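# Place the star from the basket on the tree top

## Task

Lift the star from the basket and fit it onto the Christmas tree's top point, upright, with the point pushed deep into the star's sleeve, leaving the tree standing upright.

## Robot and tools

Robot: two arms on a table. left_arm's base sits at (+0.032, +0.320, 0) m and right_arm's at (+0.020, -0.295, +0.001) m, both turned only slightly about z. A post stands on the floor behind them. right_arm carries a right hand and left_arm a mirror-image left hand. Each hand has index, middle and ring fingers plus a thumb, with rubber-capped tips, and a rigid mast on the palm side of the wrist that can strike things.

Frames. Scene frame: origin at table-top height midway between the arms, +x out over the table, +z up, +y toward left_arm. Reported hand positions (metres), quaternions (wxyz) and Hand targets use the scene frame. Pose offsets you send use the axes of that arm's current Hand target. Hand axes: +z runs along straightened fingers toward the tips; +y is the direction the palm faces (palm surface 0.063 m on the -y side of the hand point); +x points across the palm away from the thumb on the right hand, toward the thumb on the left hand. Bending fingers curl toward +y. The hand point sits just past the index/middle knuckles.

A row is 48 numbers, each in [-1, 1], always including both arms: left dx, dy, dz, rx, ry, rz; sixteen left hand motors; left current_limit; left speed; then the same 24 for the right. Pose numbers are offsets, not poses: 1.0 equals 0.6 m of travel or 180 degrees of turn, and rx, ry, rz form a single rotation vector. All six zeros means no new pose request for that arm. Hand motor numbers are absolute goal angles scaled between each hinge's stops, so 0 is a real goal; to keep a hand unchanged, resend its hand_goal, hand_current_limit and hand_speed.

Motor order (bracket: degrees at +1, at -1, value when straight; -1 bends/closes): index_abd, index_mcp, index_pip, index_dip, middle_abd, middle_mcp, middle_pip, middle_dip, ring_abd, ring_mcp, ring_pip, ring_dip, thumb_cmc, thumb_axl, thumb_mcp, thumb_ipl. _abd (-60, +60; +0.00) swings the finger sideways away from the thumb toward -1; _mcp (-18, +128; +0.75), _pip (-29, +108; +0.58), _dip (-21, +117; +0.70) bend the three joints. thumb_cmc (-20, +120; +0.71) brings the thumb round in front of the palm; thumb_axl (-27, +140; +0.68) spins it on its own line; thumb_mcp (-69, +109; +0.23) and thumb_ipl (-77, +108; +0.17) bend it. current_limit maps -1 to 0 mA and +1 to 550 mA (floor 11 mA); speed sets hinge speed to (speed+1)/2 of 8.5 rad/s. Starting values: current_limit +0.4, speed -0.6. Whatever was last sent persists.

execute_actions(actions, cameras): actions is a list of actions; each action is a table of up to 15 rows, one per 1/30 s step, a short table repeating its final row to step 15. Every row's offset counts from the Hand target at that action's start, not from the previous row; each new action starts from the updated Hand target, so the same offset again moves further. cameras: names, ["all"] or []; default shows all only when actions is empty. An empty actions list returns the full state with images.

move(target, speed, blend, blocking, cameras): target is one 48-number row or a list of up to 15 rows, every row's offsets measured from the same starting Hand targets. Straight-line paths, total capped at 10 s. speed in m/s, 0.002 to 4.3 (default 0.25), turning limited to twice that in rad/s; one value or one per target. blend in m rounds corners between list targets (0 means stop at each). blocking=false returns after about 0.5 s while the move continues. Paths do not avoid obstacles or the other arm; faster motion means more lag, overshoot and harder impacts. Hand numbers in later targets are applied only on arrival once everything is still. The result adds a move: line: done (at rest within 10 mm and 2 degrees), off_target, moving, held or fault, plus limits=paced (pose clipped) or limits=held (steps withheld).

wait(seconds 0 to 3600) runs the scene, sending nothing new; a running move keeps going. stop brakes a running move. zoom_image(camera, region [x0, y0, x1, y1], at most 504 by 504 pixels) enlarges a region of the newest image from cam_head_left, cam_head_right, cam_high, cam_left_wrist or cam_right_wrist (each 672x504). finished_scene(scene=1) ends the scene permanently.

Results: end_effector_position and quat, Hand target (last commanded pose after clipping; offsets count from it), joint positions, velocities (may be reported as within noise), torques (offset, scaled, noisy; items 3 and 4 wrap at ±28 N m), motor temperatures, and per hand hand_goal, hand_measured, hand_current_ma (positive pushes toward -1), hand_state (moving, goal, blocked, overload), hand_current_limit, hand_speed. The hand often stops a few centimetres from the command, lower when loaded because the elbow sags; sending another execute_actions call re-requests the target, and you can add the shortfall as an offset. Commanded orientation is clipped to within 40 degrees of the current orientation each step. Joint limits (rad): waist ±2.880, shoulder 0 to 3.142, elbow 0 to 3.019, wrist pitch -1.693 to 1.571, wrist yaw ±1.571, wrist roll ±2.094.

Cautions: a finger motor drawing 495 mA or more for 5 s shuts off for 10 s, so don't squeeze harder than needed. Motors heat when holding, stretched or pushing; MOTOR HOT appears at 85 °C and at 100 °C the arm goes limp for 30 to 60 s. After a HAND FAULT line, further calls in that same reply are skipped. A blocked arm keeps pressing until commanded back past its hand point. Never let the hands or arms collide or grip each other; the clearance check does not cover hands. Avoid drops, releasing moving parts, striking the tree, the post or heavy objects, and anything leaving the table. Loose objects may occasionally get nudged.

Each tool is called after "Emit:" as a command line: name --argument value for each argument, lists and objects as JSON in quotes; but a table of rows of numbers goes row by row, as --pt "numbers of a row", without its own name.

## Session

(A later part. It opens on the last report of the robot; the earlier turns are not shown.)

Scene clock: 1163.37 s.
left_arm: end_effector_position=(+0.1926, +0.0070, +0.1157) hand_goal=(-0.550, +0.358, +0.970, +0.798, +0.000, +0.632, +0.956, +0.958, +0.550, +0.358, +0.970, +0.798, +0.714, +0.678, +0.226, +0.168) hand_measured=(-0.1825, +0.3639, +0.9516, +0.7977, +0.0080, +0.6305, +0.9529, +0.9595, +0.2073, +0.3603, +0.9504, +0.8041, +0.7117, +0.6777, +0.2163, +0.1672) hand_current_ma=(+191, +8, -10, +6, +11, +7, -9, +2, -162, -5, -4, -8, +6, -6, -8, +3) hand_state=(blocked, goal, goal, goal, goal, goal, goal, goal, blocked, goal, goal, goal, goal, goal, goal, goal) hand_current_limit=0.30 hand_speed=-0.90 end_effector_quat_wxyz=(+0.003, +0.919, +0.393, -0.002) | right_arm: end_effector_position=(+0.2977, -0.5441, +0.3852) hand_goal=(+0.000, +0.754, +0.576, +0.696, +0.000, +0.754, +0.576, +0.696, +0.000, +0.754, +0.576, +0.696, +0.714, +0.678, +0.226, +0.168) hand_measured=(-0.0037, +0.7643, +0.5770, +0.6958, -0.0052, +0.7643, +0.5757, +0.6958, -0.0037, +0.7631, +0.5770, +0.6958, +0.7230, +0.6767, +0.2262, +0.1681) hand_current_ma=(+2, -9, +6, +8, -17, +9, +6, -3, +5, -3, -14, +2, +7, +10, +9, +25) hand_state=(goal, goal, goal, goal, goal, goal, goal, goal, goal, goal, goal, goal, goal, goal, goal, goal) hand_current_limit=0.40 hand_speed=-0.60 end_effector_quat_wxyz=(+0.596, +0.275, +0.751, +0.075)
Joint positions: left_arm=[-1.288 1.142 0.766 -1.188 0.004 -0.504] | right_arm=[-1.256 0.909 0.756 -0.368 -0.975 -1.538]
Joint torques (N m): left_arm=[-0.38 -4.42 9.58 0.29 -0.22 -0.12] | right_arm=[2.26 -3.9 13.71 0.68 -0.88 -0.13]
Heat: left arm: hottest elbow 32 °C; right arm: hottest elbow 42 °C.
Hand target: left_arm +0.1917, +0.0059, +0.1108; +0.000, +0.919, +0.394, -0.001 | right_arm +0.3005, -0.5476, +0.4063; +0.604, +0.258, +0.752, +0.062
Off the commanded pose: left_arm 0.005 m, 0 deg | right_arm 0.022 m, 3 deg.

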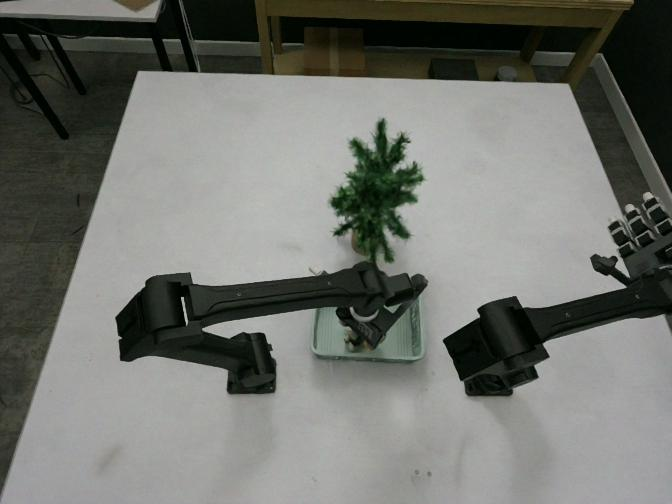

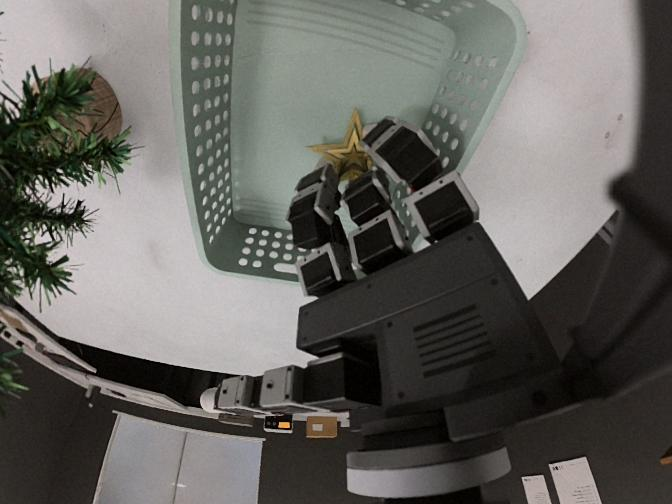

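Emit:
move --pt "-0.0049 0.0093 -0.0217 0 0 0 -0.55 0.357 0.97 0.797 0 0.631 0.956 0.957 0.55 0.357 0.97 0.797 0.714 0.678 0.226 0.168 0.3 -0.9 0 0 0 0 0 0 0 0.754 0.576 0.696 0 0.754 0.576 0.696 0 0.754 0.576 0.696 0.714 0.678 0.226 0.168 0.4 -0.6" --pt "-0.0104 0.0192 -0.044 0 0 0 -0.55 0.357 0.97 0.797 0 0.631 0.956 0.957 0.55 0.357 0.97 0.797 0.714 0.678 0.226 0.168 0.3 -0.9 0 0 0 0 0 0 0 0.754 0.576 0.696 0 0.754 0.576 0.696 0 0.754 0.576 0.696 0.714 0.678 0.226 0.168 0.4 -0.6" --speed 0.02 --cameras '["cam_left_wrist"]'

Emit:
zoom_image --camera "cam_left_wrist" --region '[250, 90, 450, 260]'

Scene clock: 1168.80 s.
left_arm: end_effector_position=(+0.1932, +0.0056, +0.1262) hand_goal=(-0.550, +0.358, +0.970, +0.798, +0.000, +0.632, +0.956, +0.958, +0.550, +0.358, +0.970, +0.798, +0.714, +0.678, +0.226, +0.168) hand_measured=(-0.2923, +0.3531, +0.9452, +0.7926, +0.0065, +0.6413, +0.9504, +0.9557, +0.3538, +0.3651, +0.9478, +0.8041, +0.7117, +0.6767, +0.2173, +0.1681) hand_current_ma=(+112, +6, -21, -1, +13, -2, -2, +2, -58, -5, +5, -6, +9, -8, -8, -4) hand_state=(blocked, goal, blocked, goal, goal, goal, goal, goal, blocked, goal, blocked, goal, goal, goal, goal, goal) hand_current_limit=0.30 hand_speed=-0.90 end_effector_quat_wxyz=(-0.007, +0.919, +0.393, -0.001) | right_arm: end_effector_position=(+0.2977, -0.5441, +0.3852) hand_goal=(+0.000, +0.754, +0.576, +0.696, +0.000, +0.754, +0.576, +0.696, +0.000, +0.754, +0.576, +0.696, +0.714, +0.678, +0.226, +0.168) hand_measured=(-0.0037, +0.7643, +0.5770, +0.6971, -0.0052, +0.7655, +0.5770, +0.6958, -0.0037, +0.7631, +0.5770, +0.6958, +0.7230, +0.6767, +0.2262, +0.1672) hand_current_ma=(+18, +15, -11, -16, -1, +5, +4, +8, +9, -25, -2, -10, +4, -4, -22, -2) hand_state=(goal, goal, goal, goal, goal, goal, goal, goal, goal, goal, goal, goal, goal, goal, goal, goal) hand_current_limit=0.40 hand_speed=-0.60 end_effector_quat_wxyz=(+0.596, +0.275, +0.751, +0.075)
Joint positions: left_arm=[-1.288 1.148 0.803 -1.239 0.003 -0.504] | right_arm=[-1.256 0.909 0.756 -0.368 -0.975 -1.538]
Joint torques (N m): left_arm=[-0.03 -4.31 13.45 -0.46 -0.18 -0.12] | right_arm=[2.14 -3.78 13.71 0.65 -0.88 -0.12]
Heat: left arm: hottest elbow 32 °C; right arm: hottest elbow 42 °C.
Hand target: left_arm +0.1958, -0.0066, +0.1372; +0.000, +0.919, +0.394, -0.001 | right_arm +0.3005, -0.5476, +0.4063; +0.604, +0.258, +0.752, +0.062
Off the commanded pose: left_arm 0.017 m, 1 deg | right_arm 0.022 m, 3 deg.
move: off_target (left_arm)

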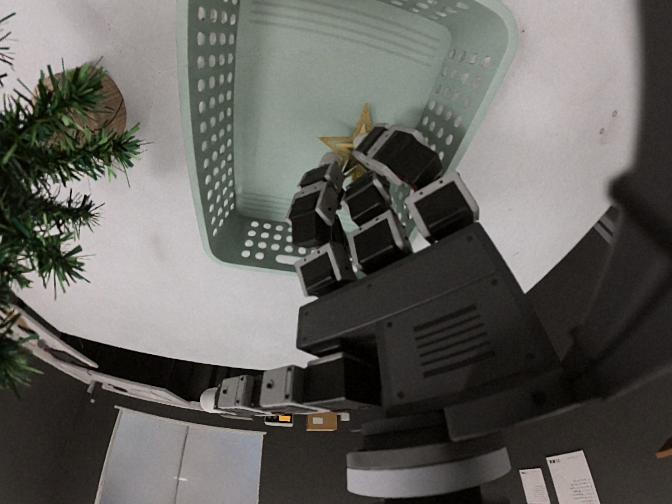

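Scaled by 2.520 from the camera's image (finer frame: 960x720).

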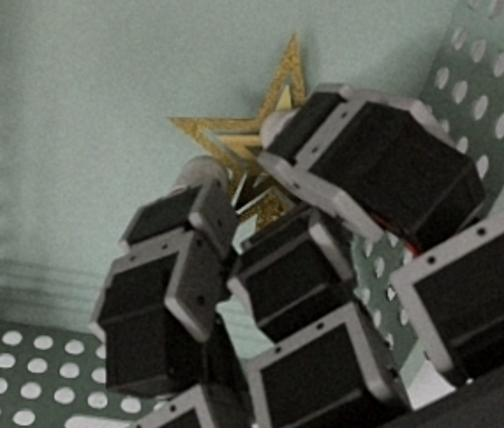

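Emit:
move --pt "0 0 0 0 0 0 -0.13 0.395 0.926 0.783 0 0.631 0.956 0.957 0.13 0.395 0.926 0.783 0.714 0.678 0.226 0.168 0.3 -0.8 0 0 0 0 0 0 0 0.754 0.576 0.696 0 0.754 0.576 0.696 0 0.754 0.576 0.696 0.714 0.678 0.226 0.168 0.4 -0.6" --pt "0 0 -0.02 0 0 0 -0.13 0.395 0.926 0.783 0 0.631 0.956 0.957 0.13 0.395 0.926 0.783 0.714 0.678 0.226 0.168 0.3 -0.8 0 0 0 0 0 0 0 0.754 0.576 0.696 0 0.754 0.576 0.696 0 0.754 0.576 0.696 0.714 0.678 0.226 0.168 0.4 -0.6" --speed 0.04 --cameras '["cam_left_wrist","cam_head_left"]'

Emit:
zoom_image --camera "cam_left_wrist" --region '[250, 90, 450, 260]'

Emit:
zoom_image --camera "cam_head_left" --region '[320, 310, 380, 370]'

Scene clock: 1196.30 s.
left_arm: end_effector_position=(+0.1931, +0.0058, +0.1332) hand_goal=(-0.130, +0.396, +0.926, +0.784, +0.000, +0.632, +0.956, +0.958, +0.130, +0.396, +0.926, +0.784, +0.714, +0.678, +0.226, +0.168) hand_measured=(-0.1370, +0.3953, +0.9234, +0.7875, +0.0051, +0.6293, +0.9491, +0.9481, +0.1355, +0.3953, +0.9260, +0.7952, +0.7129, +0.6767, +0.2163, +0.1681) hand_current_ma=(+1, +11, -10, +2, +0, +3, -4, -2, +1, -9, +1, -4, +2, +0, -8, +2) hand_state=(goal, goal, goal, goal, goal, goal, goal, goal, goal, goal, goal, goal, goal, goal, goal, goal) hand_current_limit=0.30 hand_speed=-0.80 end_effector_quat_wxyz=(-0.014, +0.919, +0.393, +0.000) | right_arm: end_effector_position=(+0.2977, -0.5441, +0.3852) hand_goal=(+0.000, +0.754, +0.576, +0.696, +0.000, +0.754, +0.576, +0.696, +0.000, +0.754, +0.576, +0.696, +0.714, +0.678, +0.226, +0.168) hand_measured=(-0.0037, +0.7643, +0.5770, +0.6958, -0.0052, +0.7643, +0.5770, +0.6958, -0.0037, +0.7643, +0.5770, +0.6958, +0.7217, +0.6777, +0.2262, +0.1681) hand_current_ma=(+11, +8, +1, +17, -23, -1, +23, -16, +11, +11, +6, +17, +6, +0, +17, -1) hand_state=(goal, goal, goal, goal, goal, goal, goal, goal, goal, goal, goal, goal, goal, goal, goal, goal) hand_current_limit=0.40 hand_speed=-0.60 end_effector_quat_wxyz=(+0.596, +0.275, +0.751, +0.075)
Joint positions: left_arm=[-1.288 1.15 0.827 -1.275 0.003 -0.504] | right_arm=[-1.256 0.909 0.756 -0.368 -0.975 -1.538]
Joint torques (N m): left_arm=[-0.21 -5.42 13.7 -0.44 -0.19 -0.11] | right_arm=[2.2 -3.9 13.72 0.66 -0.88 -0.12]
Heat: left arm: hottest elbow 36 °C; right arm: hottest elbow 42 °C.
Hand target: left_arm +0.1959, -0.0066, +0.1493; +0.001, +0.919, +0.394, -0.001 | right_arm +0.3005, -0.5476, +0.4063; +0.604, +0.258, +0.752, +0.062
Off the commanded pose: left_arm 0.020 m, 2 deg | right_arm 0.022 m, 3 deg.
move: off_target (left_arm)
Images, in order (width x height): cam_head_left 672x504, cam_left_wrist 672x504.

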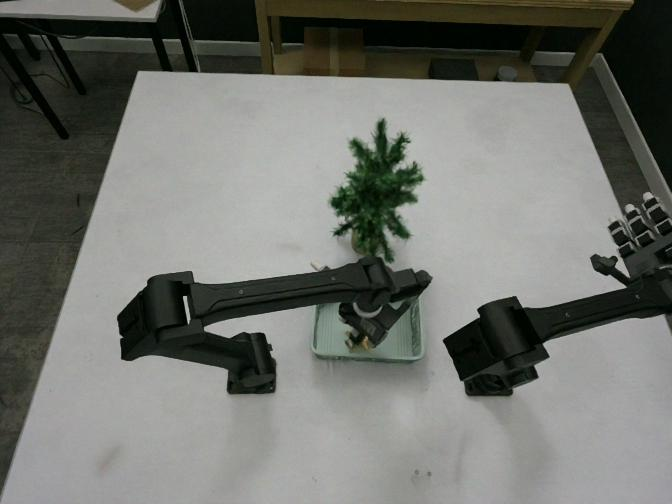

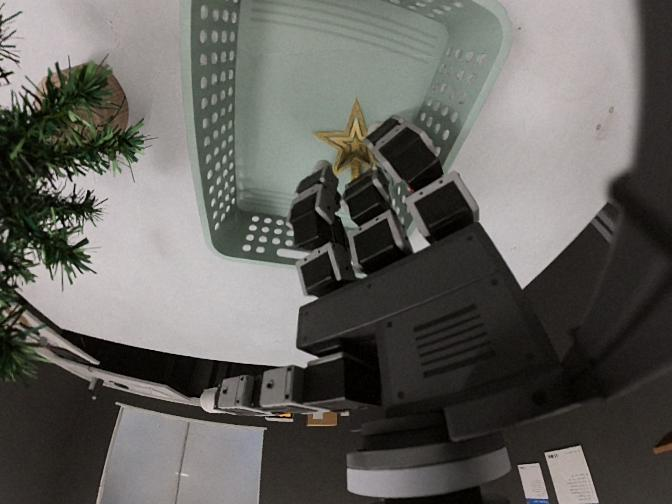

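Scaled by 2.520 from the camera's image (finer frame: 960x720).

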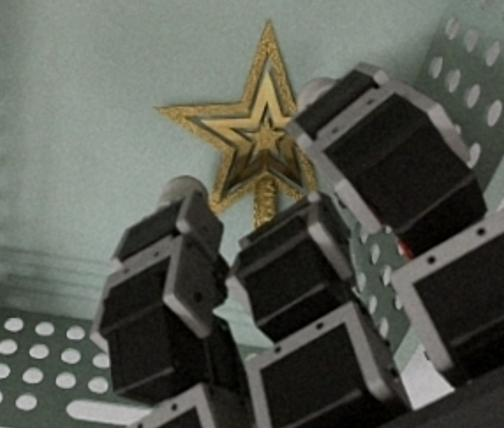

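Scaled by 8.400 from the camera's image (finer frame: 960x720).

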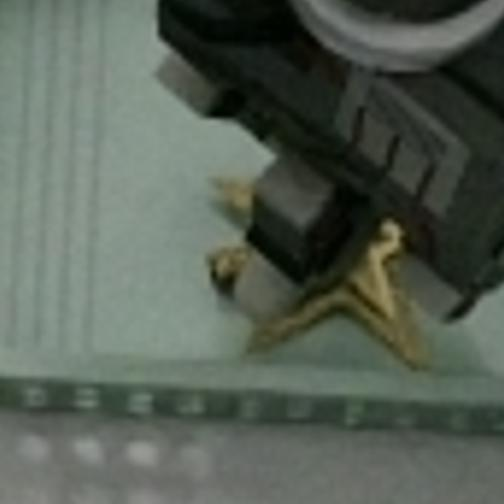

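Emit:
move --pt "0.0094 -0.0191 0.0405 0 0 0 -0.13 0.398 0.926 0.783 0 0.631 0.956 0.957 0.13 0.398 0.926 0.783 0.714 0.678 0.226 0.168 0.3 -0.8 0 0 0 0 0 0 0 0.754 0.576 0.696 0 0.754 0.576 0.696 0 0.754 0.576 0.696 0.714 0.678 0.226 0.168 0.4 -0.6" --speed 0.04 --cameras '["cam_left_wrist"]'

Emit:
zoom_image --camera "cam_left_wrist" --region '[250, 90, 450, 260]'

Scene clock: 1199.03 s.
left_arm: end_effector_position=(+0.1925, +0.0077, +0.1216) hand_goal=(-0.130, +0.398, +0.926, +0.784, +0.000, +0.632, +0.956, +0.958, +0.130, +0.398, +0.926, +0.784, +0.714, +0.678, +0.226, +0.168) hand_measured=(-0.1370, +0.3953, +0.9234, +0.7888, +0.0051, +0.6293, +0.9491, +0.9481, +0.1369, +0.3965, +0.9260, +0.7964, +0.7129, +0.6767, +0.2163, +0.1681) hand_current_ma=(+6, +6, -11, +5, +8, +5, -6, +0, +4, +0, -5, -10, -1, -1, -11, +0) hand_state=(goal, goal, goal, goal, goal, goal, goal, goal, goal, goal, goal, goal, goal, goal, goal, goal) hand_current_limit=0.30 hand_speed=-0.80 end_effector_quat_wxyz=(-0.009, +0.919, +0.393, -0.001) | right_arm: end_effector_position=(+0.2977, -0.5441, +0.3852) hand_goal=(+0.000, +0.754, +0.576, +0.696, +0.000, +0.754, +0.576, +0.696, +0.000, +0.754, +0.576, +0.696, +0.714, +0.678, +0.226, +0.168) hand_measured=(-0.0037, +0.7643, +0.5757, +0.6958, -0.0052, +0.7643, +0.5770, +0.6958, -0.0037, +0.7631, +0.5770, +0.6958, +0.7230, +0.6777, +0.2262, +0.1681) hand_current_ma=(+15, +11, +21, +21, -5, +17, +7, -4, +7, -3, +5, -4, +29, +0, -4, +1) hand_state=(goal, goal, goal, goal, goal, goal, goal, goal, goal, goal, goal, goal, goal, goal, goal, goal) hand_current_limit=0.40 hand_speed=-0.60 end_effector_quat_wxyz=(+0.596, +0.275, +0.751, +0.075)
Joint positions: left_arm=[-1.288 1.149 0.792 -1.231 0.003 -0.504] | right_arm=[-1.256 0.909 0.756 -0.368 -0.975 -1.538]
Joint torques (N m): left_arm=[-0.38 -6.12 9.74 0.21 -0.18 -0.12] | right_arm=[2.26 -3.9 13.71 0.65 -0.88 -0.12]
Heat: left arm: hottest elbow 36 °C; right arm: hottest elbow 42 °C.
Hand target: left_arm +0.1914, +0.0053, +0.1250; +0.001, +0.919, +0.394, -0.001 | right_arm +0.3005, -0.5476, +0.4063; +0.604, +0.258, +0.752, +0.062
Off the commanded pose: left_arm 0.004 m, 1 deg | right_arm 0.022 m, 3 deg.
move: done

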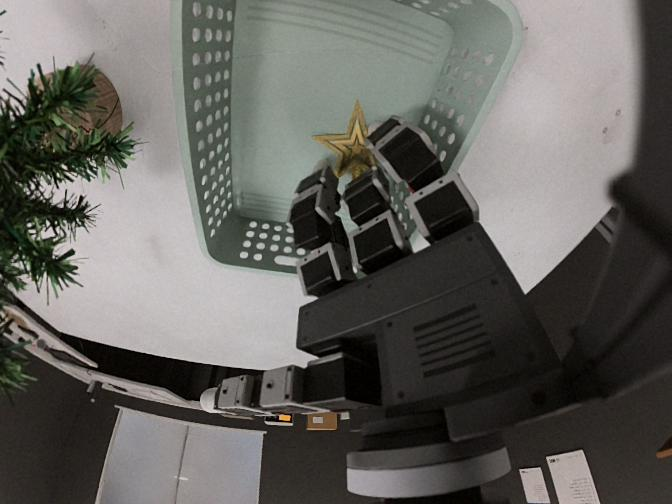

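Scaled by 2.520 from the camera's image (finer frame: 960x720).

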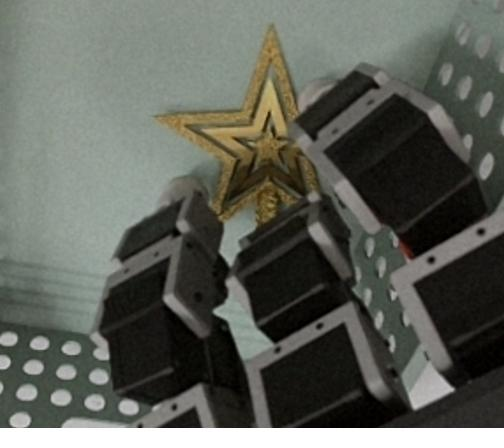

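Emit:
move --pt "-0.0052 -0.0072 0.011 0 0 0 -0.13 0.398 0.926 0.783 0 0.631 0.956 0.957 0.13 0.398 0.926 0.783 0.714 0.678 0.226 0.168 0.3 -0.8 0 0 0 0 0 0 0 0.754 0.576 0.696 0 0.754 0.576 0.696 0 0.754 0.576 0.696 0.714 0.678 0.226 0.168 0.4 -0.6" --speed 0.03 --cameras '["cam_left_wrist"]'

Emit:
zoom_image --camera "cam_left_wrist" --region '[250, 90, 450, 260]'

Scene clock: 1203.10 s.
left_arm: end_effector_position=(+0.1887, +0.0086, +0.1160) hand_goal=(-0.130, +0.398, +0.926, +0.784, +0.000, +0.632, +0.956, +0.958, +0.130, +0.398, +0.926, +0.784, +0.714, +0.678, +0.226, +0.168) hand_measured=(-0.1370, +0.3953, +0.9234, +0.7888, +0.0080, +0.6305, +0.9478, +0.9493, +0.1355, +0.3953, +0.9260, +0.7952, +0.7142, +0.6777, +0.2163, +0.1681) hand_current_ma=(+7, +7, -11, +7, +14, +0, -8, -5, -2, -6, -2, -6, +6, +0, -3, +1) hand_state=(goal, goal, goal, goal, goal, goal, goal, goal, goal, goal, goal, goal, goal, goal, goal, goal) hand_current_limit=0.30 hand_speed=-0.80 end_effector_quat_wxyz=(-0.008, +0.919, +0.395, -0.001) | right_arm: end_effector_position=(+0.2977, -0.5441, +0.3852) hand_goal=(+0.000, +0.754, +0.576, +0.696, +0.000, +0.754, +0.576, +0.696, +0.000, +0.754, +0.576, +0.696, +0.714, +0.678, +0.226, +0.168) hand_measured=(-0.0037, +0.7643, +0.5770, +0.6958, -0.0037, +0.7643, +0.5770, +0.6958, -0.0037, +0.7631, +0.5770, +0.6958, +0.7230, +0.6777, +0.2262, +0.1681) hand_current_ma=(+7, +15, +14, +7, -6, +4, +10, +2, +0, +1, +0, -19, +15, +11, -4, +11) hand_state=(goal, goal, goal, goal, goal, goal, goal, goal, goal, goal, goal, goal, goal, goal, goal, goal) hand_current_limit=0.40 hand_speed=-0.60 end_effector_quat_wxyz=(+0.596, +0.275, +0.751, +0.075)
Joint positions: left_arm=[-1.301 1.149 0.776 -1.213 0.003 -0.521] | right_arm=[-1.256 0.909 0.756 -0.368 -0.975 -1.538]
Joint torques (N m): left_arm=[-0.5 -6.07 9.59 0.25 -0.17 -0.15] | right_arm=[2.14 -3.84 13.71 0.68 -0.87 -0.13]
Heat: left arm: hottest elbow 36 °C; right arm: hottest elbow 42 °C.
Hand target: left_arm +0.1862, +0.0061, +0.1184; +0.001, +0.919, +0.394, -0.001 | right_arm +0.3005, -0.5476, +0.4063; +0.604, +0.258, +0.752, +0.062
Off the commanded pose: left_arm 0.004 m, 1 deg | right_arm 0.022 m, 3 deg.
move: done

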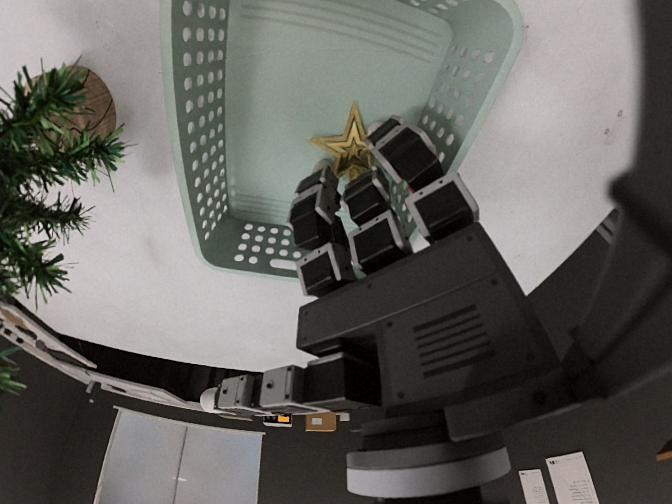

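Scaled by 2.520 from the camera's image (finer frame: 960x720).

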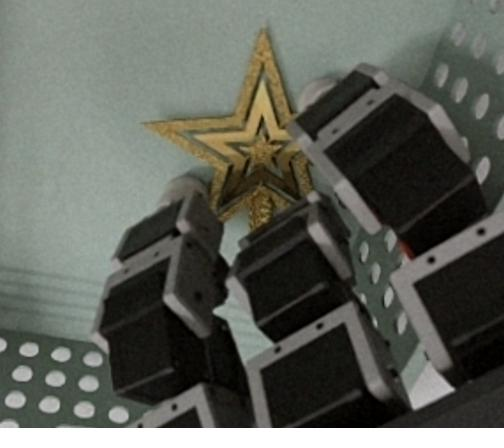

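Emit:
move --pt "-0.0058 0.0035 0 0 0 0 -0.13 0.398 0.926 0.783 0 0.631 0.956 0.957 0.13 0.398 0.926 0.783 0.714 0.678 0.226 0.168 0.3 -0.8 0 0 0 0 0 0 0 0.754 0.576 0.696 0 0.754 0.576 0.696 0 0.754 0.576 0.696 0.714 0.678 0.226 0.168 0.4 -0.6" --pt "-0.0058 0.0035 0.009 0 0 0 -0.13 0.398 0.926 0.783 0 0.631 0.956 0.957 0.13 0.398 0.926 0.783 0.714 0.678 0.226 0.168 0.3 -0.8 0 0 0 0 0 0 0 0.754 0.576 0.696 0 0.754 0.576 0.696 0 0.754 0.576 0.696 0.714 0.678 0.226 0.168 0.4 -0.6" --speed 0.03 --cameras '["cam_left_wrist"]'

Emit:
zoom_image --camera "cam_left_wrist" --region '[250, 90, 450, 260]'

Scene clock: 1207.57 s.
left_arm: end_effector_position=(+0.1884, +0.0036, +0.1172) hand_goal=(-0.130, +0.398, +0.926, +0.784, +0.000, +0.632, +0.956, +0.958, +0.130, +0.398, +0.926, +0.784, +0.714, +0.678, +0.226, +0.168) hand_measured=(-0.1370, +0.3953, +0.9234, +0.7888, +0.0109, +0.6305, +0.9491, +0.9493, +0.1355, +0.3965, +0.9260, +0.7952, +0.7117, +0.6777, +0.2173, +0.1672) hand_current_ma=(+9, +13, +1, +0, +9, -3, -9, -7, +6, -8, -7, -3, +5, -9, -12, +1) hand_state=(goal, goal, goal, goal, goal, goal, goal, goal, goal, goal, goal, goal, goal, goal, goal, goal) hand_current_limit=0.30 hand_speed=-0.80 end_effector_quat_wxyz=(+0.002, +0.918, +0.396, -0.002) | right_arm: end_effector_position=(+0.2977, -0.5441, +0.3852) hand_goal=(+0.000, +0.754, +0.576, +0.696, +0.000, +0.754, +0.576, +0.696, +0.000, +0.754, +0.576, +0.696, +0.714, +0.678, +0.226, +0.168) hand_measured=(-0.0037, +0.7643, +0.5770, +0.6958, -0.0037, +0.7643, +0.5770, +0.6971, -0.0037, +0.7631, +0.5770, +0.6958, +0.7230, +0.6777, +0.2262, +0.1672) hand_current_ma=(+9, +16, +18, +20, -17, +11, -17, -1, +6, -26, -12, +7, +12, -2, +3, -23) hand_state=(goal, goal, goal, goal, goal, goal, goal, goal, goal, goal, goal, goal, goal, goal, goal, goal) hand_current_limit=0.40 hand_speed=-0.60 end_effector_quat_wxyz=(+0.596, +0.275, +0.751, +0.075)
Joint positions: left_arm=[-1.307 1.149 0.776 -1.194 0.003 -0.528] | right_arm=[-1.256 0.909 0.756 -0.368 -0.975 -1.538]
Joint torques (N m): left_arm=[-0.67 -4.84 9.39 0.36 -0.19 -0.13] | right_arm=[2.32 -3.84 13.72 0.68 -0.88 -0.12]
Heat: left arm: hottest elbow 35 °C; right arm: hottest elbow 43 °C.
Hand target: left_arm +0.1852, +0.0021, +0.1130; +0.001, +0.919, +0.394, -0.001 | right_arm +0.3005, -0.5476, +0.4063; +0.604, +0.258, +0.752, +0.062
Off the commanded pose: left_arm 0.005 m, 0 deg | right_arm 0.022 m, 3 deg.
move: done

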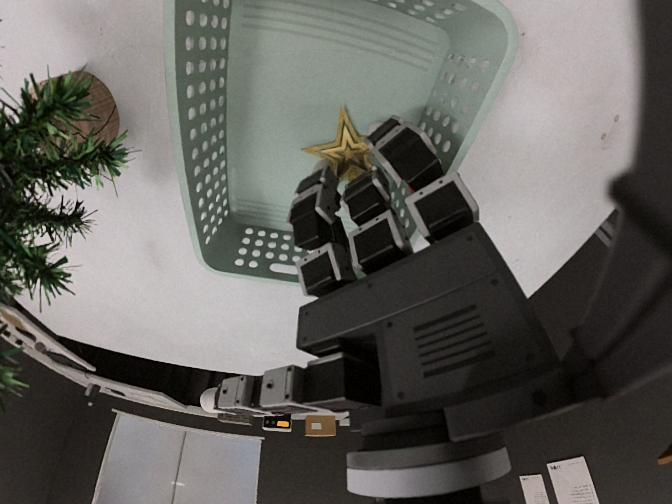

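Scaled by 2.520 from the camera's image (finer frame: 960x720).

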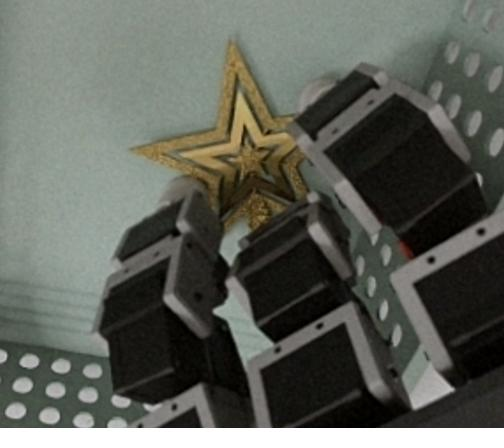

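Emit:
move --pt "0 0 -0.075 0 0 0 -0.13 0.398 0.926 0.783 0 0.631 0.956 0.957 0.13 0.398 0.926 0.783 0.714 0.678 0.226 0.168 0.3 -0.8 0 0 0 0 0 0 0 0.754 0.576 0.696 0 0.754 0.576 0.696 0 0.754 0.576 0.696 0.714 0.678 0.226 0.168 0.4 -0.6" --pt "0.0214 0.001 -0.075 0 0 -0.042 -0.13 0.398 0.926 0.783 0 0.631 0.956 0.957 0.13 0.398 0.926 0.783 0.714 0.678 0.226 0.168 0.3 -0.8 0 0 0 0 0 0 0 0.754 0.576 0.696 0 0.754 0.576 0.696 0 0.754 0.576 0.696 0.714 0.678 0.226 0.168 0.4 -0.6" --pt "0.0214 0.001 -0.0142 0 0 -0.042 -0.13 0.398 0.926 0.783 0 0.631 0.956 0.957 0.13 0.398 0.926 0.783 0.714 0.678 0.226 0.168 0.3 -0.8 0 0 0 0 0 0 0 0.754 0.576 0.696 0 0.754 0.576 0.696 0 0.754 0.576 0.696 0.714 0.678 0.226 0.168 0.4 -0.6" --speed 0.05 --cameras '["cam_left_wrist"]'

Emit:
zoom_image --camera "cam_left_wrist" --region '[250, 90, 450, 260]'

Scene clock: 1216.47 s.
left_arm: end_effector_position=(+0.1932, +0.0118, +0.1246) hand_goal=(-0.130, +0.398, +0.926, +0.784, +0.000, +0.632, +0.956, +0.958, +0.130, +0.398, +0.926, +0.784, +0.714, +0.678, +0.226, +0.168) hand_measured=(-0.1356, +0.3965, +0.9221, +0.7875, +0.0036, +0.6293, +0.9491, +0.9481, +0.1340, +0.3965, +0.9247, +0.7939, +0.7129, +0.6777, +0.2163, +0.1681) hand_current_ma=(+10, +14, -8, +5, +14, +4, -7, +6, +7, -10, -9, -9, +3, -8, -9, +9) hand_state=(goal, goal, goal, goal, goal, goal, goal, goal, goal, goal, goal, goal, goal, goal, goal, goal) hand_current_limit=0.30 hand_speed=-0.80 end_effector_quat_wxyz=(+0.001, +0.893, +0.449, -0.002) | right_arm: end_effector_position=(+0.2977, -0.5441, +0.3852) hand_goal=(+0.000, +0.754, +0.576, +0.696, +0.000, +0.754, +0.576, +0.696, +0.000, +0.754, +0.576, +0.696, +0.714, +0.678, +0.226, +0.168) hand_measured=(-0.0037, +0.7643, +0.5770, +0.6958, -0.0052, +0.7655, +0.5770, +0.6958, -0.0037, +0.7631, +0.5770, +0.6958, +0.7230, +0.6777, +0.2262, +0.1681) hand_current_ma=(-12, +11, -13, +1, -8, +6, -7, -15, +27, +3, +10, -11, -1, +17, +10, -18) hand_state=(goal, goal, goal, goal, goal, goal, goal, goal, goal, goal, goal, goal, goal, goal, goal, goal) hand_current_limit=0.40 hand_speed=-0.60 end_effector_quat_wxyz=(+0.596, +0.275, +0.751, +0.075)
Joint positions: left_arm=[-1.307 1.146 0.795 -1.217 0.003 -0.647] | right_arm=[-1.256 0.909 0.756 -0.368 -0.975 -1.538]
Joint torques (N m): left_arm=[0.44 -4.89 9.84 0.27 -0.19 -0.14] | right_arm=[2.32 -3.78 13.71 0.68 -0.89 -0.13]
Heat: left arm: hottest elbow 35 °C; right arm: hottest elbow 43 °C.
Hand target: left_arm +0.1945, +0.0109, +0.1215; +0.001, +0.891, +0.454, -0.001 | right_arm +0.3005, -0.5476, +0.4063; +0.604, +0.258, +0.752, +0.062
Off the commanded pose: left_arm 0.004 m, 1 deg | right_arm 0.022 m, 3 deg.
move: done

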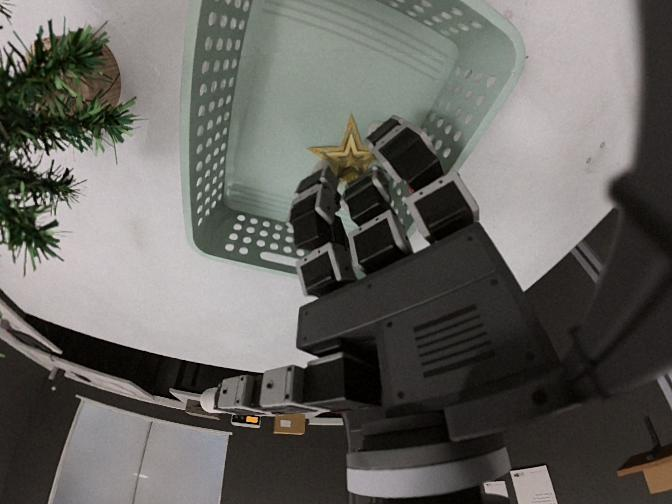

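Scaled by 2.520 from the camera's image (finer frame: 960x720).

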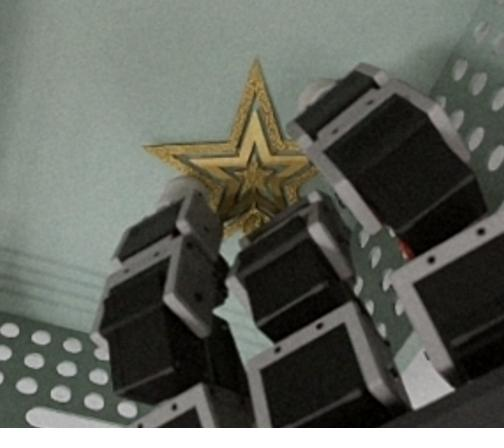

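Emit:
move --pt "0.0092 -0.0122 0 0 0 0 -0.13 0.398 0.926 0.783 0 0.631 0.956 0.957 0.13 0.398 0.926 0.783 0.714 0.678 0.226 0.168 0.3 -0.8 0 0 0 0 0 0 0 0.754 0.576 0.696 0 0.754 0.576 0.696 0 0.754 0.576 0.696 0.714 0.678 0.226 0.168 0.4 -0.6" --speed 0.03 --cameras '["cam_left_wrist"]'

Emit:
zoom_image --camera "cam_left_wrist" --region '[250, 90, 450, 260]'

Scene clock: 1219.70 s.
left_arm: end_effector_position=(+0.1911, +0.0189, +0.1192) hand_goal=(-0.130, +0.398, +0.926, +0.784, +0.000, +0.632, +0.956, +0.958, +0.130, +0.398, +0.926, +0.784, +0.714, +0.678, +0.226, +0.168) hand_measured=(-0.1370, +0.3965, +0.9221, +0.7888, +0.0036, +0.6305, +0.9491, +0.9481, +0.1355, +0.3977, +0.9273, +0.7952, +0.7129, +0.6767, +0.2173, +0.1681) hand_current_ma=(+17, +8, -10, -4, +8, -6, -11, +2, +1, -6, -4, -7, +5, -3, -9, -6) hand_state=(goal, goal, goal, goal, goal, goal, goal, goal, goal, goal, goal, goal, goal, goal, goal, goal) hand_current_limit=0.30 hand_speed=-0.80 end_effector_quat_wxyz=(-0.005, +0.893, +0.450, -0.001) | right_arm: end_effector_position=(+0.2977, -0.5441, +0.3852) hand_goal=(+0.000, +0.754, +0.576, +0.696, +0.000, +0.754, +0.576, +0.696, +0.000, +0.754, +0.576, +0.696, +0.714, +0.678, +0.226, +0.168) hand_measured=(-0.0037, +0.7643, +0.5770, +0.6958, -0.0037, +0.7655, +0.5757, +0.6958, -0.0037, +0.7631, +0.5770, +0.6958, +0.7230, +0.6777, +0.2262, +0.1672) hand_current_ma=(+9, +14, +15, +4, +1, +6, +16, -1, +8, -3, -15, -1, -1, +9, +7, -10) hand_state=(goal, goal, goal, goal, goal, goal, goal, goal, goal, goal, goal, goal, goal, goal, goal, goal) hand_current_limit=0.40 hand_speed=-0.60 end_effector_quat_wxyz=(+0.596, +0.275, +0.751, +0.075)
Joint positions: left_arm=[-1.307 1.137 0.775 -1.217 0.003 -0.647] | right_arm=[-1.256 0.909 0.756 -0.368 -0.975 -1.538]
Joint torques (N m): left_arm=[0.03 -5.77 9.66 0.02 -0.2 -0.13] | right_arm=[2.26 -3.9 13.72 0.66 -0.88 -0.12]
Heat: left arm: hottest elbow 35 °C; right arm: hottest elbow 43 °C.
Hand target: left_arm +0.1918, +0.0197, +0.1215; +0.001, +0.891, +0.454, -0.001 | right_arm +0.3005, -0.5476, +0.4063; +0.604, +0.258, +0.752, +0.062
Off the commanded pose: left_arm 0.003 m, 1 deg | right_arm 0.022 m, 3 deg.
move: done

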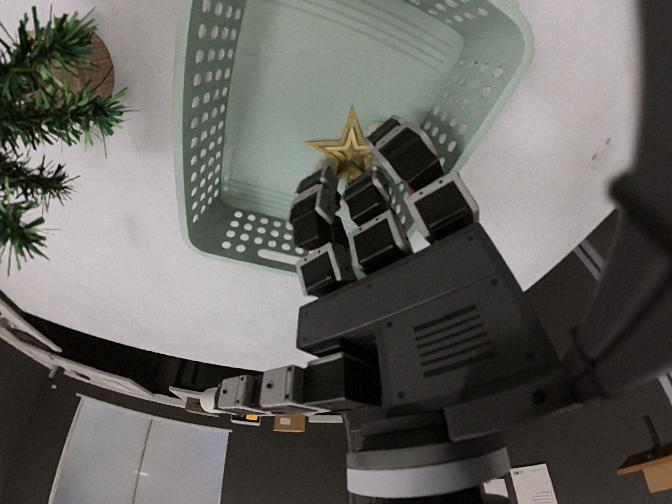

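Scaled by 2.520 from the camera's image (finer frame: 960x720).

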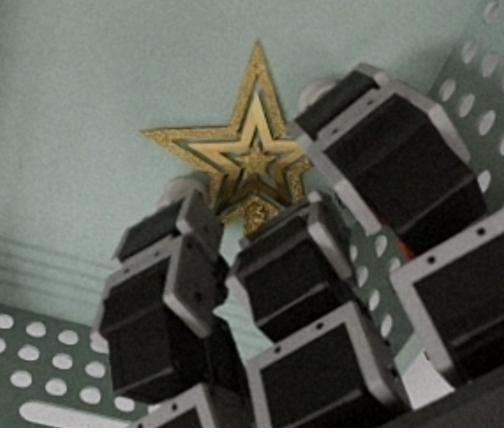

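Emit:
move --pt "-0.001 -0.002 0.0167 0 0 0 -0.13 0.398 0.926 0.783 0 0.631 0.956 0.957 0.13 0.398 0.926 0.783 0.714 0.678 0.226 0.168 0.3 -0.8 0 0 0 0 0 0 0 0.754 0.576 0.696 0 0.754 0.576 0.696 0 0.754 0.576 0.696 0.714 0.678 0.226 0.168 0.4 -0.6" --speed 0.03 --cameras '["cam_left_wrist","cam_head_left"]'

Emit:
zoom_image --camera "cam_left_wrist" --region '[250, 90, 450, 260]'

Emit:
zoom_image --camera "cam_head_left" --region '[320, 310, 380, 370]'

Scene clock: 1223.40 s.
left_arm: end_effector_position=(+0.1912, +0.0199, +0.1145) hand_goal=(-0.130, +0.398, +0.926, +0.784, +0.000, +0.632, +0.956, +0.958, +0.130, +0.398, +0.926, +0.784, +0.714, +0.678, +0.226, +0.168) hand_measured=(-0.1312, +0.3917, +0.9350, +0.7926, +0.0109, +0.6353, +0.9568, +0.9608, +0.1428, +0.4001, +0.9350, +0.7952, +0.7142, +0.6777, +0.2173, +0.1672) hand_current_ma=(+8, +8, -12, +1, +6, +0, -1, +4, +5, -10, -2, -6, +2, -9, -5, +3) hand_state=(goal, goal, goal, goal, goal, goal, goal, goal, goal, goal, goal, goal, goal, goal, goal, goal) hand_current_limit=0.30 hand_speed=-0.80 end_effector_quat_wxyz=(-0.002, +0.892, +0.452, -0.001) | right_arm: end_effector_position=(+0.2977, -0.5441, +0.3852) hand_goal=(+0.000, +0.754, +0.576, +0.696, +0.000, +0.754, +0.576, +0.696, +0.000, +0.754, +0.576, +0.696, +0.714, +0.678, +0.226, +0.168) hand_measured=(-0.0037, +0.7643, +0.5770, +0.6958, -0.0052, +0.7643, +0.5770, +0.6958, -0.0037, +0.7631, +0.5770, +0.6958, +0.7230, +0.6767, +0.2252, +0.1681) hand_current_ma=(-9, +19, +18, +0, -19, +24, +8, -20, -19, -19, -25, +1, +19, +30, +4, +6) hand_state=(goal, goal, goal, goal, goal, goal, goal, goal, goal, goal, goal, goal, goal, goal, goal, goal) hand_current_limit=0.40 hand_speed=-0.60 end_effector_quat_wxyz=(+0.596, +0.275, +0.751, +0.075)
Joint positions: left_arm=[-1.307 1.137 0.761 -1.198 0.002 -0.652] | right_arm=[-1.256 0.909 0.756 -0.368 -0.975 -1.538]
Joint torques (N m): left_arm=[-0.09 -4.84 8.99 0.42 -0.16 -0.13] | right_arm=[2.32 -3.9 13.72 0.66 -0.88 -0.13]
Heat: left arm: hottest elbow 35 °C; right arm: hottest elbow 43 °C.
Hand target: left_arm +0.1905, +0.0200, +0.1114; +0.000, +0.891, +0.454, -0.001 | right_arm +0.3005, -0.5476, +0.4063; +0.604, +0.258, +0.752, +0.062
Off the commanded pose: left_arm 0.003 m, 0 deg | right_arm 0.022 m, 3 deg.
move: done
Images, in order (width x height): cam_head_left 672x504, cam_left_wrist 672x504.

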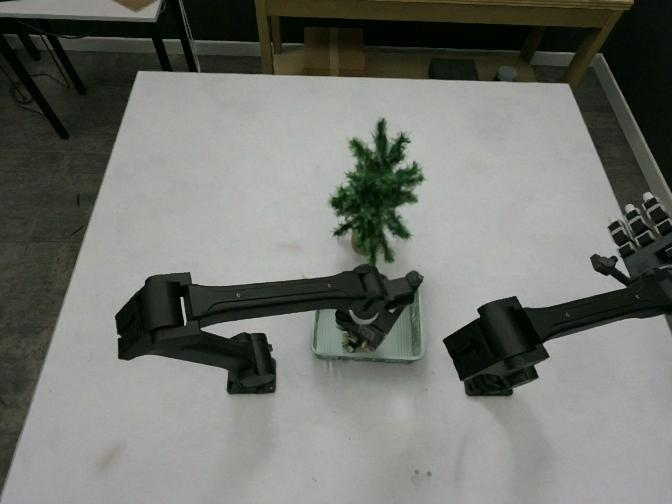

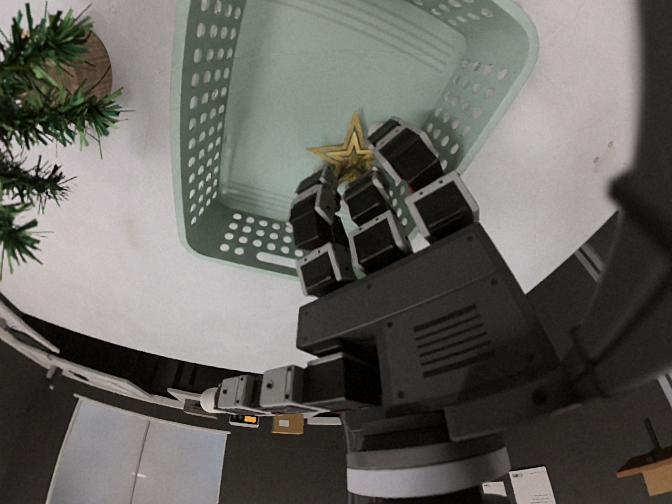

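Scaled by 2.520 from the camera's image (finer frame: 960x720).

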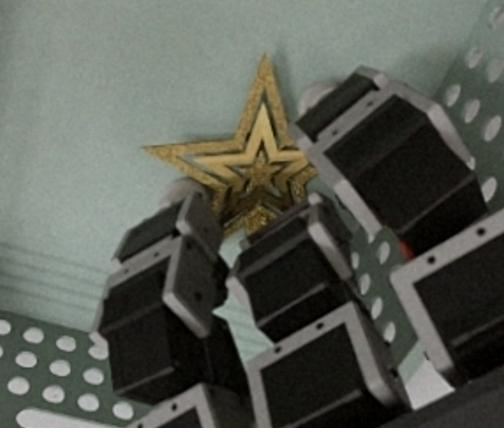

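Scaled by 8.400 from the camera's image (finer frame: 960x720).

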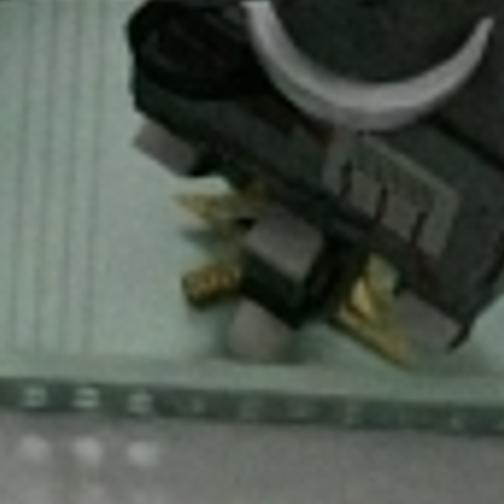

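Emit:
execute_actions --actions '[[[0,0,0,0,0,0,-0.28,0.398,0.926,0.783,0,0.631,0.956,0.957,0.28,0.398,0.926,0.783,0.714,0.678,0.226,0.168,0.4,-0.9,0,0,0,0,0,0,0,0.754,0.576,0.696,0,0.754,0.576,0.696,0,0.754,0.576,0.696,0.714,0.678,0.226,0.168,0.4,-0.6]],[[0,0,0,0,0,0,-0.4,0.398,0.926,0.783,0,0.631,0.956,0.957,0.4,0.398,0.926,0.783,0.714,0.678,0.226,0.168,0.4,-0.9,0,0,0,0,0,0,0,0.754,0.576,0.696,0,0.754,0.576,0.696,0,0.754,0.576,0.696,0.714,0.678,0.226,0.168,0.4,-0.6]]]' --cameras '["cam_left_wrist"]'

Emit:
zoom_image --camera "cam_left_wrist" --region '[250, 90, 450, 260]'

Scene clock: 1227.60 s.
left_arm: end_effector_position=(+0.1915, +0.0201, +0.1146) hand_goal=(-0.400, +0.398, +0.926, +0.784, +0.000, +0.632, +0.956, +0.958, +0.400, +0.398, +0.926, +0.784, +0.714, +0.678, +0.226, +0.168) hand_measured=(-0.1546, +0.3965, +0.9362, +0.7926, +0.0021, +0.6377, +0.9568, +0.9608, +0.2190, +0.3989, +0.9260, +0.7952, +0.7142, +0.6767, +0.2163, +0.1672) hand_current_ma=(+101, +6, -4, +4, +7, +0, -6, -4, -54, -9, -1, -6, +1, -4, -16, +3) hand_state=(blocked, goal, goal, goal, goal, goal, goal, goal, blocked, goal, goal, goal, goal, goal, goal, goal) hand_current_limit=0.40 hand_speed=-0.90 end_effector_quat_wxyz=(-0.002, +0.892, +0.452, +0.000) | right_arm: end_effector_position=(+0.2977, -0.5441, +0.3852) hand_goal=(+0.000, +0.754, +0.576, +0.696, +0.000, +0.754, +0.576, +0.696, +0.000, +0.754, +0.576, +0.696, +0.714, +0.678, +0.226, +0.168) hand_measured=(-0.0037, +0.7643, +0.5770, +0.6958, -0.0037, +0.7655, +0.5757, +0.6958, -0.0037, +0.7631, +0.5770, +0.6958, +0.7230, +0.6777, +0.2262, +0.1681) hand_current_ma=(+11, +3, +7, -3, -17, +13, +25, -7, +3, -4, -11, +16, -11, +24, +9, -5) hand_state=(goal, goal, goal, goal, goal, goal, goal, goal, goal, goal, goal, goal, goal, goal, goal, goal) hand_current_limit=0.40 hand_speed=-0.60 end_effector_quat_wxyz=(+0.596, +0.275, +0.751, +0.075)
Joint positions: left_arm=[-1.307 1.137 0.761 -1.198 0.001 -0.653] | right_arm=[-1.256 0.909 0.756 -0.368 -0.975 -1.538]
Joint torques (N m): left_arm=[-0.21 -5.13 8.96 0.36 -0.09 -0.11] | right_arm=[2.2 -3.78 13.72 0.65 -0.89 -0.12]
Heat: left arm: hottest elbow 34 °C; right arm: hottest elbow 43 °C.
Hand target: left_arm +0.1904, +0.0200, +0.1114; +0.000, +0.891, +0.454, -0.001 | right_arm +0.3005, -0.5476, +0.4063; +0.604, +0.258, +0.752, +0.062
Off the commanded pose: left_arm 0.003 m, 0 deg | right_arm 0.022 m, 3 deg.

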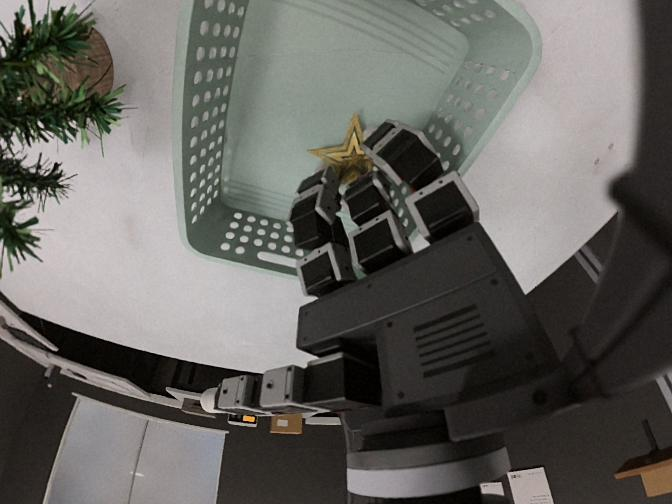

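Scaled by 2.520 from the camera's image (finer frame: 960x720).

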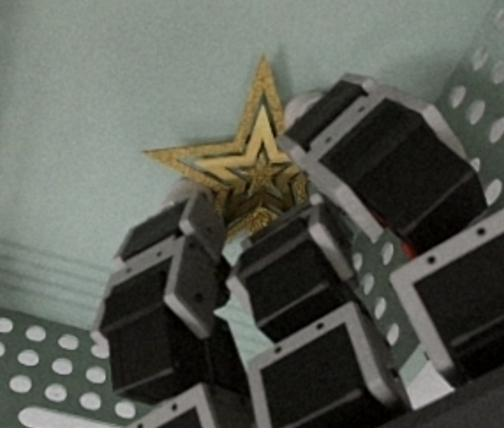

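Emit:
execute_actions --actions '[[[0,0,0,0,0,0,-0.55,0.398,0.926,0.783,0,0.631,0.956,0.957,0.55,0.398,0.926,0.783,0.714,0.678,0.226,0.168,0.5,-0.9,0,0,0,0,0,0,0,0.754,0.576,0.696,0,0.754,0.576,0.696,0,0.754,0.576,0.696,0.714,0.678,0.226,0.168,0.4,-0.6]],[[0,0,0,0,0,0,-0.7,0.398,0.926,0.783,0,0.631,0.956,0.957,0.7,0.398,0.926,0.783,0.714,0.678,0.226,0.168,0.5,-0.9,0,0,0,0,0,0,0,0.754,0.576,0.696,0,0.754,0.576,0.696,0,0.754,0.576,0.696,0.714,0.678,0.226,0.168,0.4,-0.6]]]' --cameras '[]'

Scene clock: 1232.03 s.
left_arm: end_effector_position=(+0.1915, +0.0201, +0.1145) hand_goal=(-0.700, +0.398, +0.926, +0.784, +0.000, +0.632, +0.956, +0.958, +0.700, +0.398, +0.926, +0.784, +0.714, +0.678, +0.226, +0.168) hand_measured=(-0.1590, +0.3965, +0.9350, +0.7926, +0.0007, +0.6389, +0.9568, +0.9608, +0.2234, +0.3965, +0.9337, +0.7939, +0.7154, +0.6767, +0.2183, +0.1681) hand_current_ma=(+350, +8, -5, +7, +14, +0, -7, +0, -274, -6, +2, -6, +4, -11, -12, +7) hand_state=(blocked, goal, goal, goal, goal, goal, goal, goal, blocked, goal, goal, goal, goal, goal, goal, goal) hand_current_limit=0.50 hand_speed=-0.90 end_effector_quat_wxyz=(-0.002, +0.892, +0.452, +0.000) | right_arm: end_effector_position=(+0.2977, -0.5441, +0.3852) hand_goal=(+0.000, +0.754, +0.576, +0.696, +0.000, +0.754, +0.576, +0.696, +0.000, +0.754, +0.576, +0.696, +0.714, +0.678, +0.226, +0.168) hand_measured=(-0.0037, +0.7643, +0.5770, +0.6958, -0.0052, +0.7643, +0.5770, +0.6958, -0.0037, +0.7631, +0.5770, +0.6958, +0.7230, +0.6777, +0.2262, +0.1681) hand_current_ma=(-4, +4, +6, -1, -15, +20, +7, +12, -17, -15, +12, +4, +24, +21, +7, -8) hand_state=(goal, goal, goal, goal, goal, goal, goal, goal, goal, goal, goal, goal, goal, goal, goal, goal) hand_current_limit=0.40 hand_speed=-0.60 end_effector_quat_wxyz=(+0.596, +0.275, +0.751, +0.075)
Joint positions: left_arm=[-1.307 1.137 0.761 -1.197 0.001 -0.653] | right_arm=[-1.256 0.909 0.756 -0.368 -0.975 -1.538]
Joint torques (N m): left_arm=[-0.21 -5.3 9.13 0.38 -0.09 -0.12] | right_arm=[2.37 -3.78 13.74 0.66 -0.88 -0.12]
Heat: left arm: hottest elbow 33 °C; right arm: hottest elbow 43 °C.
Hand target: left_arm +0.1904, +0.0199, +0.1115; +0.001, +0.891, +0.454, -0.001 | right_arm +0.3005, -0.5476, +0.4063; +0.604, +0.258, +0.752, +0.062
Off the commanded pose: left_arm 0.003 m, 0 deg | right_arm 0.022 m, 3 deg.

Emit:
execute_actions --actions '[[[0,0,0,0,0,0,-0.7,0.398,0.926,0.783,0,0.76,0.956,0.957,0.7,0.398,0.926,0.783,0.714,0.678,0.226,0.168,0.5,-0.92,0,0,0,0,0,0,0,0.754,0.576,0.696,0,0.754,0.576,0.696,0,0.754,0.576,0.696,0.714,0.678,0.226,0.168,0.4,-0.6]]]' --cameras '["cam_left_wrist","cam_head_left"]'

Emit:
zoom_image --camera "cam_left_wrist" --region '[250, 90, 450, 260]'

Emit:
zoom_image --camera "cam_head_left" --region '[320, 310, 380, 370]'

Scene clock: 1234.90 s.
left_arm: end_effector_position=(+0.1919, +0.0196, +0.1147) hand_goal=(-0.700, +0.398, +0.926, +0.784, +0.000, +0.760, +0.956, +0.958, +0.700, +0.398, +0.926, +0.784, +0.714, +0.678, +0.226, +0.168) hand_measured=(-0.1605, +0.4001, +0.9388, +0.7926, +0.0007, +0.7438, +0.9478, +0.9493, +0.2234, +0.4001, +0.9350, +0.7939, +0.7142, +0.6777, +0.2173, +0.1672) hand_current_ma=(+348, +10, -9, +3, +5, -5, -4, -10, -274, -4, -6, -10, +1, -8, -2, +8) hand_state=(blocked, goal, goal, goal, goal, goal, goal, goal, blocked, goal, goal, goal, goal, goal, goal, goal) hand_current_limit=0.50 hand_speed=-0.92 end_effector_quat_wxyz=(+0.000, +0.892, +0.452, +0.000) | right_arm: end_effector_position=(+0.2977, -0.5441, +0.3852) hand_goal=(+0.000, +0.754, +0.576, +0.696, +0.000, +0.754, +0.576, +0.696, +0.000, +0.754, +0.576, +0.696, +0.714, +0.678, +0.226, +0.168) hand_measured=(-0.0037, +0.7643, +0.5770, +0.6958, -0.0037, +0.7643, +0.5770, +0.6958, -0.0037, +0.7631, +0.5770, +0.6958, +0.7230, +0.6777, +0.2262, +0.1672) hand_current_ma=(-6, +8, +1, -13, +3, +5, +15, -12, +11, +1, +8, -6, +4, +10, -3, +7) hand_state=(goal, goal, goal, goal, goal, goal, goal, goal, goal, goal, goal, goal, goal, goal, goal, goal) hand_current_limit=0.40 hand_speed=-0.60 end_effector_quat_wxyz=(+0.596, +0.275, +0.751, +0.075)
Joint positions: left_arm=[-1.307 1.137 0.761 -1.195 -0.001 -0.653] | right_arm=[-1.256 0.909 0.756 -0.368 -0.975 -1.538]
Joint torques (N m): left_arm=[-0.26 -4.95 9.07 0.32 -0.05 -0.12] | right_arm=[2.2 -3.84 13.71 0.66 -0.88 -0.12]
Heat: left arm: hottest elbow 33 °C; right arm: hottest elbow 43 °C.
Hand target: left_arm +0.1904, +0.0199, +0.1115; +0.001, +0.891, +0.454, -0.001 | right_arm +0.3005, -0.5476, +0.4063; +0.604, +0.258, +0.752, +0.062
Off the commanded pose: left_arm 0.004 m, 0 deg | right_arm 0.022 m, 3 deg.
Images, in order (width x height): cam_head_left 672x504, cam_left_wrist 672x504.

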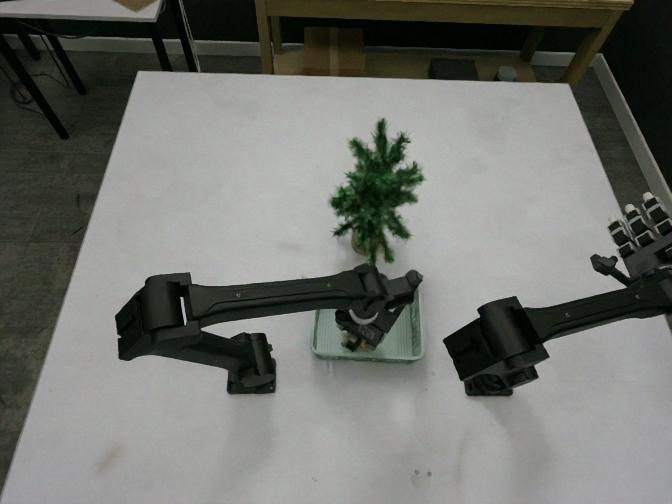

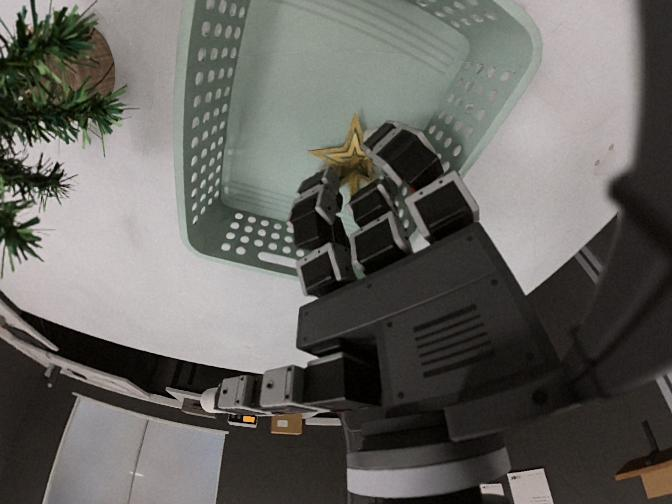

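Scaled by 2.520 from the camera's image (finer frame: 960x720).

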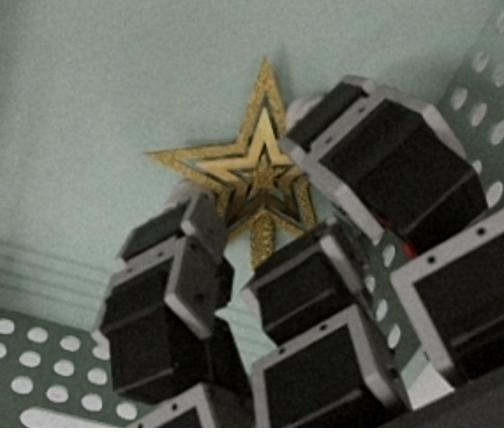

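Scaled by 8.400 from the camera's image (finer frame: 960x720).

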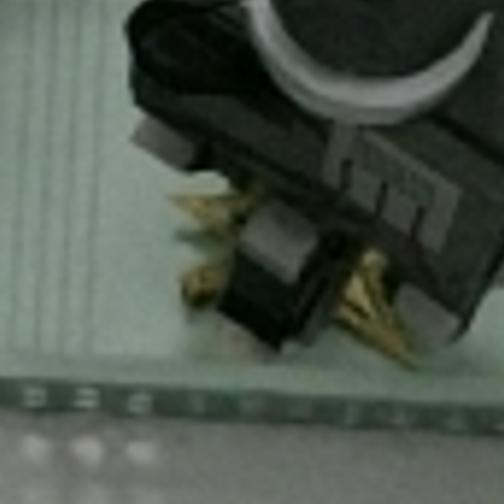

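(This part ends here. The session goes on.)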